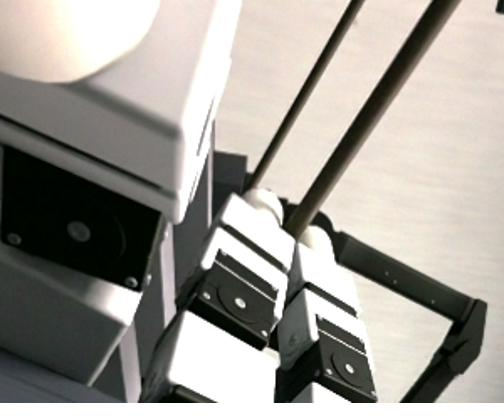

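Request:
move(arm6={"joints": {"hand_index_abd": 0.15, "hand_middle_abd": -0.12}})

Request:
move(arm6={"target": [-0.3806, -0.158, 0.9125, 0.3679, -0.3679, 0.6039, 0.6039], "speed": 0.1}, cameras=["arm6_cam_wrist"])

Request:
zoom_image(camera="arm6_cam_wrist", region=[250, 0, 550, 240])

Scene clock: 243.20 s.
Joint torques (N m): arm1=[0.73 5.66 8.99 1.66 -0.32 -0.16] | arm2=[-1.38 -17.03 16.98 4.45 0.07 -0.11] | arm3=[-0.62 -13.98 12.7 0.76 0.06 -0.2] | arm4=[0.91 -15.62 12.19 0.77 -0.97 -0.3] | arm5=[-0.32 0.62 9.43 2.43 0.06 -0.03] | arm6=[0.67 -15.85 8.85 0.85 -0.11 0.45] | arm7=[-2.67 -7.94 13.76 3.04 0.26 0.2] | arm8=[-0.56 -4.07 14.06 3.21 -0.04 -0.24]
Motor temperatures (°C): arm1=[16 28 26 18 18 19] | arm2=[22 29 49 22 20 17] | arm3=[28 23 32 22 17 18] | arm4=[28 23 36 18 18 18] | arm5=[19 19 28 16 18 16] | arm6=[19 24 30 15 19 18] | arm7=[19 22 35 23 17 16] | arm8=[19 19 40 20 16 19]
Heat: arm1: hottest joint2_rad 28 °C; arm2: hottest joint3_rad 49 °C; arm3: hottest joint3_rad 32 °C; arm4: hottest joint3_rad 36 °C; arm5: hottest joint3_rad 28 °C; arm6: hottest joint3_rad 30 °C; arm7: hottest joint3_rad 35 °C; arm8: hottest joint3_rad 40 °C.
move: arm6 done
Joint velocities: within noise
arm1.joint_positions: joint1_rad=-0.255 joint2_rad=+0.577 joint3_rad=+1.767 joint4_rad=-1.583 joint5_rad=-0.468 joint6_rad=+0.886 hand_index_mcp=+0.755 hand_index_abd=+0.001 hand_index_pip=+0.577 hand_index_dip=+0.696 hand_middle_mcp=+0.755 hand_middle_abd=+0.001 hand_middle_pip=+0.577 hand_middle_dip=+0.696 hand_ring_mcp=+0.756 hand_ring_abd=+0.001 hand_ring_pip=+0.577 hand_ring_dip=+0.696 hand_thumb_cmc=+0.715 hand_thumb_axl=+0.677 hand_thumb_mcp=+0.226 hand_thumb_ipl=+0.168 hand_current_limit=+0.400 hand_speed=-0.600
arm1.joint_status: not commanded
arm1.hand_state: goal,goal,goal,goal,goal,goal,goal,goal,goal,goal,goal,goal,goal,goal,goal,goal
arm1.index_mcp_current_ma: 0
arm1.index_abd_current_ma: 0
arm1.index_pip_current_ma: 0
arm1.index_dip_current_ma: 0
arm1.middle_mcp_current_ma: 0
arm1.middle_abd_current_ma: 0
arm1.middle_pip_current_ma: 0
arm1.middle_dip_current_ma: 0
arm1.ring_mcp_current_ma: 0
arm1.ring_abd_current_ma: 0
arm1.ring_pip_current_ma: 0
arm1.ring_dip_current_ma: 0
arm1.thumb_cmc_current_ma: 0
arm1.thumb_axl_current_ma: 0
arm1.thumb_mcp_current_ma: 0
arm1.thumb_ipl_current_ma: 0
arm1.hand_goal_index_mcp: 0.754
arm1.hand_goal_index_abd: 0.000
arm1.hand_goal_index_pip: 0.576
arm1.hand_goal_index_dip: 0.696
arm1.hand_goal_middle_mcp: 0.754
arm1.hand_goal_middle_abd: 0.000
arm1.hand_goal_middle_pip: 0.576
arm1.hand_goal_middle_dip: 0.696
arm1.hand_goal_ring_mcp: 0.754
arm1.hand_goal_ring_abd: 0.000
arm1.hand_goal_ring_pip: 0.576
arm1.hand_goal_ring_dip: 0.696
arm1.hand_goal_thumb_cmc: 0.714
arm1.hand_goal_thumb_axl: 0.678
arm1.hand_goal_thumb_mcp: 0.226
arm1.hand_goal_thumb_ipl: 0.168
arm1.hand: x=+1.2665 y=+0.0303 z=+1.4081 quat_wxyz=(+0.568, +0.297, -0.764, -0.067) (m; scene frame)
arm1.hand_target: x=+1.2701 y=+0.0299 z=+1.4197 quat_wxyz=(+0.573, +0.298, -0.760, -0.075) (m; scene frame)
arm1.hand_status: not commanded
arm2.joint_positions: joint1_rad=+0.076 joint2_rad=+1.541 joint3_rad=+1.041 joint4_rad=+0.625 joint5_rad=+0.059 joint6_rad=+0.006 hand_index_mcp=+0.782 hand_index_abd=+0.001 hand_index_pip=+0.577 hand_index_dip=+0.696 hand_middle_mcp=+0.778 hand_middle_abd=+0.001 hand_middle_pip=+0.577 hand_middle_dip=+0.696 hand_ring_mcp=+0.775 hand_ring_abd=+0.001 hand_ring_pip=+0.577 hand_ring_dip=+0.696 hand_thumb_cmc=-0.568 hand_thumb_axl=+0.677 hand_thumb_mcp=+0.226 hand_thumb_ipl=+0.168 hand_current_limit=+0.400 hand_speed=-0.600
arm2.joint_status: not commanded
arm2.hand_state: blocked,goal,goal,goal,blocked,goal,goal,goal,blocked,goal,goal,goal,goal,goal,goal,goal
arm2.index_mcp_current_ma: 16
arm2.index_abd_current_ma: 0
arm2.index_pip_current_ma: 0
arm2.index_dip_current_ma: 0
arm2.middle_mcp_current_ma: 12
arm2.middle_abd_current_ma: 0
arm2.middle_pip_current_ma: 0
arm2.middle_dip_current_ma: 0
arm2.ring_mcp_current_ma: 9
arm2.ring_abd_current_ma: 0
arm2.ring_pip_current_ma: 0
arm2.ring_dip_current_ma: 0
arm2.thumb_cmc_current_ma: 0
arm2.thumb_axl_current_ma: 0
arm2.thumb_mcp_current_ma: 0
arm2.thumb_ipl_current_ma: 0
arm2.hand_goal_index_mcp: 0.754
arm2.hand_goal_index_abd: 0.000
arm2.hand_goal_index_pip: 0.576
arm2.hand_goal_index_dip: 0.696
arm2.hand_goal_middle_mcp: 0.754
arm2.hand_goal_middle_abd: 0.000
arm2.hand_goal_middle_pip: 0.576
arm2.hand_goal_middle_dip: 0.696
arm2.hand_goal_ring_mcp: 0.754
arm2.hand_goal_ring_abd: 0.000
arm2.hand_goal_ring_pip: 0.576
arm2.hand_goal_ring_dip: 0.696
arm2.hand_goal_thumb_cmc: -0.570
arm2.hand_goal_thumb_axl: 0.678
arm2.hand_goal_thumb_mcp: 0.226
arm2.hand_goal_thumb_ipl: 0.168
arm2.on_its_own: joint3_rad reads +1.041 and still pushes toward +1.150 since a time_out
arm2.hand: x=+0.9202 y=+0.0059 z=+1.2669 quat_wxyz=(+0.751, +0.660, +0.005, +0.006) (m; scene frame)
arm2.hand_target: x=+0.9110 y=+0.0336 z=+1.3769 quat_wxyz=(+0.816, +0.579, -0.001, +0.001) (m; scene frame)
arm2.hand_status: not commanded
arm3.joint_positions: joint1_rad=+1.087 joint2_rad=+1.867 joint3_rad=+1.362 joint4_rad=+0.482 joint5_rad=+1.040 joint6_rad=+0.018 hand_index_mcp=+0.763 hand_index_abd=-0.056 hand_index_pip=+0.577 hand_index_dip=+0.696 hand_middle_mcp=+0.763 hand_middle_abd=+0.052 hand_middle_pip=+0.577 hand_middle_dip=+0.696 hand_ring_mcp=+0.762 hand_ring_abd=-0.197 hand_ring_pip=+0.577 hand_ring_dip=+0.696 hand_thumb_cmc=+0.722 hand_thumb_axl=+0.677 hand_thumb_mcp=+0.226 hand_thumb_ipl=+0.168 hand_current_limit=+0.400 hand_speed=-0.600
arm3.joint_status: not commanded
arm3.hand_state: goal,blocked,goal,goal,goal,blocked,goal,goal,goal,goal,goal,goal,goal,goal,goal,goal
arm3.index_mcp_current_ma: 22
arm3.index_abd_current_ma: 117
arm3.index_pip_current_ma: 1
arm3.index_dip_current_ma: 0
arm3.middle_mcp_current_ma: 21
arm3.middle_abd_current_ma: -131
arm3.middle_pip_current_ma: 1
arm3.middle_dip_current_ma: 0
arm3.ring_mcp_current_ma: 18
arm3.ring_abd_current_ma: 5
arm3.ring_pip_current_ma: 1
arm3.ring_dip_current_ma: 0
arm3.thumb_cmc_current_ma: 17
arm3.thumb_axl_current_ma: -1
arm3.thumb_mcp_current_ma: 0
arm3.thumb_ipl_current_ma: 0
arm3.hand_goal_index_mcp: 0.754
arm3.hand_goal_index_abd: -0.100
arm3.hand_goal_index_pip: 0.576
arm3.hand_goal_index_dip: 0.696
arm3.hand_goal_middle_mcp: 0.754
arm3.hand_goal_middle_abd: 0.100
arm3.hand_goal_middle_pip: 0.576
arm3.hand_goal_middle_dip: 0.696
arm3.hand_goal_ring_mcp: 0.754
arm3.hand_goal_ring_abd: -0.200
arm3.hand_goal_ring_pip: 0.576
arm3.hand_goal_ring_dip: 0.696
arm3.hand_goal_thumb_cmc: 0.714
arm3.hand_goal_thumb_axl: 0.678
arm3.hand_goal_thumb_mcp: 0.226
arm3.hand_goal_thumb_ipl: 0.168
arm3.hand: x=+0.5038 y=+0.1880 z=+1.1698 quat_wxyz=(+0.708, +0.707, +0.002, +0.009) (m; scene frame)
arm3.hand_target: x=+0.5097 y=+0.1747 z=+1.1676 quat_wxyz=(+0.707, +0.707, +0.000, +0.000) (m; scene frame)
arm3.hand_status: not commanded
arm4.joint_positions: joint1_rad=+1.029 joint2_rad=+1.756 joint3_rad=+1.075 joint4_rad=+0.686 joint5_rad=+1.049 joint6_rad=+0.096 hand_index_mcp=+0.770 hand_index_abd=-0.008 hand_index_pip=+0.578 hand_index_dip=+0.695 hand_middle_mcp=+0.746 hand_middle_abd=+0.041 hand_middle_pip=+0.576 hand_middle_dip=+0.697 hand_ring_mcp=+0.761 hand_ring_abd=-0.196 hand_ring_pip=+0.577 hand_ring_dip=+0.696 hand_thumb_cmc=-0.566 hand_thumb_axl=+0.677 hand_thumb_mcp=+0.226 hand_thumb_ipl=+0.168 hand_current_limit=+0.400 hand_speed=-0.600
arm4.joint_status: not commanded
arm4.hand_state: goal,blocked,goal,goal,goal,blocked,goal,goal,goal,goal,goal,goal,goal,goal,goal,goal
arm4.index_mcp_current_ma: 69
arm4.index_abd_current_ma: 363
arm4.index_pip_current_ma: 7
arm4.index_dip_current_ma: -4
arm4.middle_mcp_current_ma: -32
arm4.middle_abd_current_ma: -226
arm4.middle_pip_current_ma: -1
arm4.middle_dip_current_ma: 2
arm4.ring_mcp_current_ma: 28
arm4.ring_abd_current_ma: 11
arm4.ring_pip_current_ma: 2
arm4.ring_dip_current_ma: 0
arm4.thumb_cmc_current_ma: 17
arm4.thumb_axl_current_ma: -3
arm4.thumb_mcp_current_ma: -1
arm4.thumb_ipl_current_ma: -1
arm4.hand_goal_index_mcp: 0.754
arm4.hand_goal_index_abd: -0.100
arm4.hand_goal_index_pip: 0.576
arm4.hand_goal_index_dip: 0.696
arm4.hand_goal_middle_mcp: 0.754
arm4.hand_goal_middle_abd: 0.100
arm4.hand_goal_middle_pip: 0.576
arm4.hand_goal_middle_dip: 0.696
arm4.hand_goal_ring_mcp: 0.754
arm4.hand_goal_ring_abd: -0.200
arm4.hand_goal_ring_pip: 0.576
arm4.hand_goal_ring_dip: 0.696
arm4.hand_goal_thumb_cmc: -0.570
arm4.hand_goal_thumb_axl: 0.678
arm4.hand_goal_thumb_mcp: 0.226
arm4.hand_goal_thumb_ipl: 0.168
arm4.hand: x=-0.5020 y=+0.1938 z=+1.1461 quat_wxyz=(+0.705, +0.707, -0.054, +0.024) (m; scene frame)
arm4.hand_target: x=-0.4719 y=+0.1924 z=+1.1514 quat_wxyz=(+0.707, +0.706, -0.031, +0.031) (m; scene frame)
arm4.hand_status: not commanded
arm5.joint_positions: joint1_rad=-0.432 joint2_rad=+0.645 joint3_rad=+1.439 joint4_rad=-1.339 joint5_rad=-0.024 joint6_rad=+1.060 hand_index_mcp=+0.755 hand_index_abd=+0.000 hand_index_pip=+0.577 hand_index_dip=+0.696 hand_middle_mcp=+0.755 hand_middle_abd=+0.000 hand_middle_pip=+0.577 hand_middle_dip=+0.696 hand_ring_mcp=+0.755 hand_ring_abd=+0.000 hand_ring_pip=+0.577 hand_ring_dip=+0.696 hand_thumb_cmc=+0.715 hand_thumb_axl=+0.677 hand_thumb_mcp=+0.226 hand_thumb_ipl=+0.168 hand_current_limit=+0.400 hand_speed=-0.600
arm5.joint_status: not commanded
arm5.hand_state: goal,goal,goal,goal,goal,goal,goal,goal,goal,goal,goal,goal,goal,goal,goal,goal
arm5.index_mcp_current_ma: 2
arm5.index_abd_current_ma: 0
arm5.index_pip_current_ma: 1
arm5.index_dip_current_ma: 0
arm5.middle_mcp_current_ma: 2
arm5.middle_abd_current_ma: 0
arm5.middle_pip_current_ma: 1
arm5.middle_dip_current_ma: 0
arm5.ring_mcp_current_ma: 2
arm5.ring_abd_current_ma: 0
arm5.ring_pip_current_ma: 1
arm5.ring_dip_current_ma: 0
arm5.thumb_cmc_current_ma: 2
arm5.thumb_axl_current_ma: -1
arm5.thumb_mcp_current_ma: 0
arm5.thumb_ipl_current_ma: -1
arm5.hand_goal_index_mcp: 0.754
arm5.hand_goal_index_abd: 0.000
arm5.hand_goal_index_pip: 0.576
arm5.hand_goal_index_dip: 0.696
arm5.hand_goal_middle_mcp: 0.754
arm5.hand_goal_middle_abd: 0.000
arm5.hand_goal_middle_pip: 0.576
arm5.hand_goal_middle_dip: 0.696
arm5.hand_goal_ring_mcp: 0.754
arm5.hand_goal_ring_abd: 0.000
arm5.hand_goal_ring_pip: 0.576
arm5.hand_goal_ring_dip: 0.696
arm5.hand_goal_thumb_cmc: 0.714
arm5.hand_goal_thumb_axl: 0.678
arm5.hand_goal_thumb_mcp: 0.226
arm5.hand_goal_thumb_ipl: 0.168
arm5.hand: x=-1.2037 y=-0.1706 z=+1.3222 quat_wxyz=(+0.202, +0.869, +0.061, +0.447) (m; scene frame)
arm5.hand_target: x=-1.2070 y=-0.1693 z=+1.3377 quat_wxyz=(+0.209, +0.860, +0.061, +0.461) (m; scene frame)
arm5.hand_status: not commanded
arm6.joint_positions: joint1_rad=-1.129 joint2_rad=+2.340 joint3_rad=+1.407 joint4_rad=+0.914 joint5_rad=-1.109 joint6_rad=-1.127 hand_index_mcp=+0.761 hand_index_abd=+0.140 hand_index_pip=+0.577 hand_index_dip=+0.696 hand_middle_mcp=+0.763 hand_middle_abd=-0.121 hand_middle_pip=+0.579 hand_middle_dip=+0.696 hand_ring_mcp=-0.499 hand_ring_abd=-0.201 hand_ring_pip=-0.198 hand_ring_dip=+0.696 hand_thumb_cmc=-0.576 hand_thumb_axl=+0.677 hand_thumb_mcp=+0.226 hand_thumb_ipl=+0.168 hand_current_limit=+0.400 hand_speed=-0.600
arm6.joint_status: all done
arm6.hand_state: goal,goal,goal,goal,goal,goal,goal,goal,goal,goal,goal,goal,goal,goal,goal,goal
arm6.index_mcp_current_ma: 1
arm6.index_abd_current_ma: -2
arm6.index_pip_current_ma: 0
arm6.index_dip_current_ma: 0
arm6.middle_mcp_current_ma: 2
arm6.middle_abd_current_ma: 0
arm6.middle_pip_current_ma: 0
arm6.middle_dip_current_ma: 0
arm6.ring_mcp_current_ma: 0
arm6.ring_abd_current_ma: 0
arm6.ring_pip_current_ma: 0
arm6.ring_dip_current_ma: 0
arm6.thumb_cmc_current_ma: -1
arm6.thumb_axl_current_ma: 0
arm6.thumb_mcp_current_ma: 0
arm6.thumb_ipl_current_ma: 0
arm6.hand_goal_index_mcp: 0.754
arm6.hand_goal_index_abd: 0.150
arm6.hand_goal_index_pip: 0.576
arm6.hand_goal_index_dip: 0.696
arm6.hand_goal_middle_mcp: 0.754
arm6.hand_goal_middle_abd: -0.120
arm6.hand_goal_middle_pip: 0.576
arm6.hand_goal_middle_dip: 0.696
arm6.hand_goal_ring_mcp: -0.500
arm6.hand_goal_ring_abd: -0.200
arm6.hand_goal_ring_pip: -0.200
arm6.hand_goal_ring_dip: 0.696
arm6.hand_goal_thumb_cmc: -0.570
arm6.hand_goal_thumb_axl: 0.678
arm6.hand_goal_thumb_mcp: 0.226
arm6.hand_goal_thumb_ipl: 0.168
arm6.hand: x=-0.3905 y=-0.2023 z=+0.9140 quat_wxyz=(+0.371, -0.368, +0.604, +0.602) (m; scene frame)
arm6.hand_target: x=-0.3832 y=-0.1954 z=+0.9080 quat_wxyz=(+0.368, -0.368, +0.604, +0.604) (m; scene frame)
arm6.hand_status: not commanded
arm7.joint_positions: joint1_rad=-0.166 joint2_rad=+1.288 joint3_rad=+0.396 joint4_rad=+0.856 joint5_rad=-0.237 joint6_rad=-0.456 hand_index_mcp=+0.746 hand_index_abd=-0.053 hand_index_pip=+0.572 hand_index_dip=+0.696 hand_middle_mcp=+0.753 hand_middle_abd=+0.015 hand_middle_pip=+0.573 hand_middle_dip=+0.696 hand_ring_mcp=+0.760 hand_ring_abd=-0.200 hand_ring_pip=+0.577 hand_ring_dip=+0.696 hand_thumb_cmc=+0.720 hand_thumb_axl=+0.677 hand_thumb_mcp=+0.226 hand_thumb_ipl=+0.168 hand_current_limit=+0.400 hand_speed=-0.600
arm7.joint_status: not commanded
arm7.hand_state: goal,blocked,goal,goal,goal,blocked,goal,goal,goal,goal,goal,goal,goal,goal,goal,goal
arm7.index_mcp_current_ma: -34
arm7.index_abd_current_ma: 182
arm7.index_pip_current_ma: -16
arm7.index_dip_current_ma: 0
arm7.middle_mcp_current_ma: -6
arm7.middle_abd_current_ma: -342
arm7.middle_pip_current_ma: -10
arm7.middle_dip_current_ma: 0
arm7.ring_mcp_current_ma: 26
arm7.ring_abd_current_ma: -1
arm7.ring_pip_current_ma: 3
arm7.ring_dip_current_ma: 0
arm7.thumb_cmc_current_ma: 23
arm7.thumb_axl_current_ma: -3
arm7.thumb_mcp_current_ma: -1
arm7.thumb_ipl_current_ma: -1
arm7.hand_goal_index_mcp: 0.754
arm7.hand_goal_index_abd: -0.100
arm7.hand_goal_index_pip: 0.576
arm7.hand_goal_index_dip: 0.696
arm7.hand_goal_middle_mcp: 0.754
arm7.hand_goal_middle_abd: 0.100
arm7.hand_goal_middle_pip: 0.576
arm7.hand_goal_middle_dip: 0.696
arm7.hand_goal_ring_mcp: 0.754
arm7.hand_goal_ring_abd: -0.200
arm7.hand_goal_ring_pip: 0.576
arm7.hand_goal_ring_dip: 0.696
arm7.hand_goal_thumb_cmc: 0.714
arm7.hand_goal_thumb_axl: 0.678
arm7.hand_goal_thumb_mcp: 0.226
arm7.hand_goal_thumb_ipl: 0.168
arm7.hand: x=+0.0416 y=-0.1943 z=+1.0562 quat_wxyz=(+0.140, -0.169, +0.695, +0.685) (m; scene frame)
arm7.hand_target: x=+0.0593 y=-0.1857 z=+1.0896 quat_wxyz=(+0.157, -0.149, +0.672, +0.708) (m; scene frame)
arm7.hand_status: not commanded
arm8.joint_positions: joint1_rad=+0.433 joint2_rad=+0.957 joint3_rad=+0.597 joint4_rad=+0.357 joint5_rad=+0.441 joint6_rad=-0.013 hand_index_mcp=+0.763 hand_index_abd=-0.027 hand_index_pip=+0.577 hand_index_dip=+0.696 hand_middle_mcp=+0.762 hand_middle_abd=+0.059 hand_middle_pip=+0.577 hand_middle_dip=+0.696 hand_ring_mcp=+0.761 hand_ring_abd=-0.197 hand_ring_pip=+0.577 hand_ring_dip=+0.696 hand_thumb_cmc=+0.721 hand_thumb_axl=+0.677 hand_thumb_mcp=+0.225 hand_thumb_ipl=+0.168 hand_current_limit=+0.400 hand_speed=-0.600
arm8.joint_status: not commanded
arm8.hand_state: goal,blocked,goal,goal,goal,blocked,goal,goal,goal,goal,goal,goal,goal,goal,goal,goal
arm8.index_mcp_current_ma: 45
arm8.index_abd_current_ma: 203
arm8.index_pip_current_ma: 4
arm8.index_dip_current_ma: 0
arm8.middle_mcp_current_ma: 43
arm8.middle_abd_current_ma: -178
arm8.middle_pip_current_ma: 4
arm8.middle_dip_current_ma: 0
arm8.ring_mcp_current_ma: 38
arm8.ring_abd_current_ma: 14
arm8.ring_pip_current_ma: 4
arm8.ring_dip_current_ma: 0
arm8.thumb_cmc_current_ma: 33
arm8.thumb_axl_current_ma: -4
arm8.thumb_mcp_current_ma: -4
arm8.thumb_ipl_current_ma: -2
arm8.hand_goal_index_mcp: 0.754
arm8.hand_goal_index_abd: -0.074
arm8.hand_goal_index_pip: 0.576
arm8.hand_goal_index_dip: 0.696
arm8.hand_goal_middle_mcp: 0.754
arm8.hand_goal_middle_abd: 0.100
arm8.hand_goal_middle_pip: 0.576
arm8.hand_goal_middle_dip: 0.696
arm8.hand_goal_ring_mcp: 0.754
arm8.hand_goal_ring_abd: -0.200
arm8.hand_goal_ring_pip: 0.576
arm8.hand_goal_ring_dip: 0.696
arm8.hand_goal_thumb_cmc: 0.714
arm8.hand_goal_thumb_axl: 0.678
arm8.hand_goal_thumb_mcp: 0.226
arm8.hand_goal_thumb_ipl: 0.168
arm8.hand: x=+0.7881 y=-0.2079 z=+1.1632 quat_wxyz=(+0.004, -0.010, +0.706, +0.708) (m; scene frame)
arm8.hand_target: x=+0.7895 y=-0.2023 z=+1.1960 quat_wxyz=(+0.000, +0.000, +0.685, +0.728) (m; scene frame)
arm8.hand_status: not commanded
pictures: none

Scene clock: 244.33 s.
Joint torques (N m): arm1=[-0.15 5.89 8.68 1.59 -0.31 -0.11] | arm2=[-1.32 -16.97 16.95 4.48 0.06 -0.11] | arm3=[-0.62 -13.98 12.71 0.77 0.06 -0.2] | arm4=[0.5 -15.5 11.95 0.72 -0.95 -0.34] | arm5=[-0.32 0.56 9.44 2.44 0.06 -0.03] | arm6=[0.5 -16.26 9.39 0.88 -0.08 0.47] | arm7=[-2.55 -7.88 13.74 3.04 0.25 0.22] | arm8=[-0.56 -4.13 14.09 3.19 -0.06 -0.23]
Motor temperatures (°C): arm1=[16 28 26 18 18 19] | arm2=[22 29 49 22 20 17] | arm3=[28 23 32 22 17 18] | arm4=[28 23 36 18 18 18] | arm5=[19 19 28 16 18 16] | arm6=[19 24 30 15 19 18] | arm7=[19 22 35 23 17 16] | arm8=[19 19 40 20 16 19]
Heat: arm1: hottest joint2_rad 28 °C; arm2: hottest joint3_rad 49 °C; arm3: hottest joint3_rad 32 °C; arm4: hottest joint3_rad 36 °C; arm5: hottest joint3_rad 28 °C; arm6: hottest joint3_rad 30 °C; arm7: hottest joint3_rad 35 °C; arm8: hottest joint3_rad 40 °C.
move: arm6 off_target
Joint velocities: within noise
arm1, arm2, arm3, arm4, arm5, arm7, arm8: as last shown
arm2.on_its_own: joint3_rad reads +1.041 and still pushes toward +1.150 since a time_out
arm4.hand_target: x=-0.4719 y=+0.1923 z=+1.1514 quat_wxyz=(+0.707, +0.706, -0.031, +0.031) (m; scene frame)
arm6.joint_positions: joint1_rad=-1.079 joint2_rad=+2.359 joint3_rad=+1.474 joint4_rad=+0.868 joint5_rad=-1.061 joint6_rad=-1.127 hand_index_mcp=+0.761 hand_index_abd=+0.140 hand_index_pip=+0.577 hand_index_dip=+0.696 hand_middle_mcp=+0.763 hand_middle_abd=-0.125 hand_middle_pip=+0.579 hand_middle_dip=+0.696 hand_ring_mcp=-0.499 hand_ring_abd=-0.201 hand_ring_pip=-0.198 hand_ring_dip=+0.696 hand_thumb_cmc=-0.576 hand_thumb_axl=+0.677 hand_thumb_mcp=+0.226 hand_thumb_ipl=+0.168 hand_current_limit=+0.400 hand_speed=-0.600
arm6.joint_status: not commanded
arm6.hand_state: goal,goal,goal,goal,goal,goal,goal,goal,goal,goal,goal,goal,goal,goal,goal,goal
arm6.index_mcp_current_ma: 1
arm6.index_abd_current_ma: -2
arm6.index_pip_current_ma: 0
arm6.index_dip_current_ma: 0
arm6.middle_mcp_current_ma: 2
arm6.middle_abd_current_ma: 0
arm6.middle_pip_current_ma: 0
arm6.middle_dip_current_ma: 0
arm6.ring_mcp_current_ma: 0
arm6.ring_abd_current_ma: 0
arm6.ring_pip_current_ma: 0
arm6.ring_dip_current_ma: 0
arm6.thumb_cmc_current_ma: -1
arm6.thumb_axl_current_ma: 0
arm6.thumb_mcp_current_ma: 0
arm6.thumb_ipl_current_ma: 0
arm6.hand_goal_index_mcp: 0.754
arm6.hand_goal_index_abd: 0.150
arm6.hand_goal_index_pip: 0.576
arm6.hand_goal_index_dip: 0.696
arm6.hand_goal_middle_mcp: 0.754
arm6.hand_goal_middle_abd: -0.120
arm6.hand_goal_middle_pip: 0.576
arm6.hand_goal_middle_dip: 0.696
arm6.hand_goal_ring_mcp: -0.500
arm6.hand_goal_ring_abd: -0.200
arm6.hand_goal_ring_pip: -0.200
arm6.hand_goal_ring_dip: 0.696
arm6.hand_goal_thumb_cmc: -0.570
arm6.hand_goal_thumb_axl: 0.678
arm6.hand_goal_thumb_mcp: 0.226
arm6.hand_goal_thumb_ipl: 0.168
arm6.hand: x=-0.3893 y=-0.1652 z=+0.9191 quat_wxyz=(+0.371, -0.369, +0.603, +0.602) (m; scene frame)
arm6.hand_target: x=-0.3812 y=-0.1584 z=+0.9125 quat_wxyz=(+0.368, -0.368, +0.604, +0.604) (m; scene frame)
arm6.hand_status: off_target (0.013 m and 0.4 deg from the pose sent, 0.045 m and 0.4 deg at the start)
pictures: arm6_cam_wrist
camera_calibration:
arm6_cam_wrist: T_world_to_cam=[[-0.204963, -0.0259664, 0.978425, -0.953021], [0.670152, -0.732303, 0.12095, -0.0200919], [0.713363, 0.680484, 0.167497, 0.364764], [0, 0, 0, 1]] pos_world=[-0.442079, -0.287676, 0.873794]

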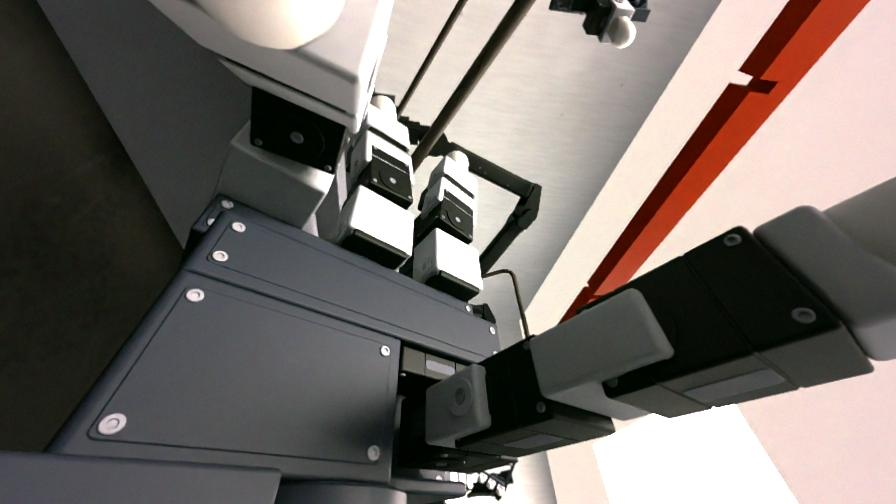

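Scaled by 1.680.

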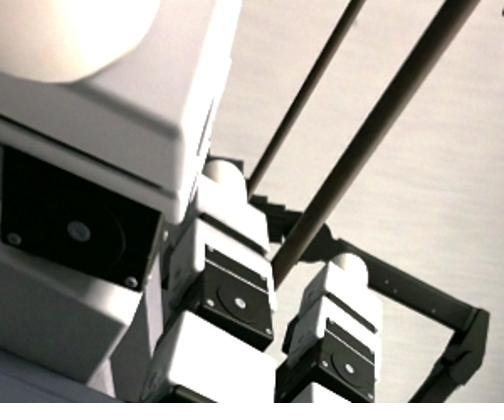

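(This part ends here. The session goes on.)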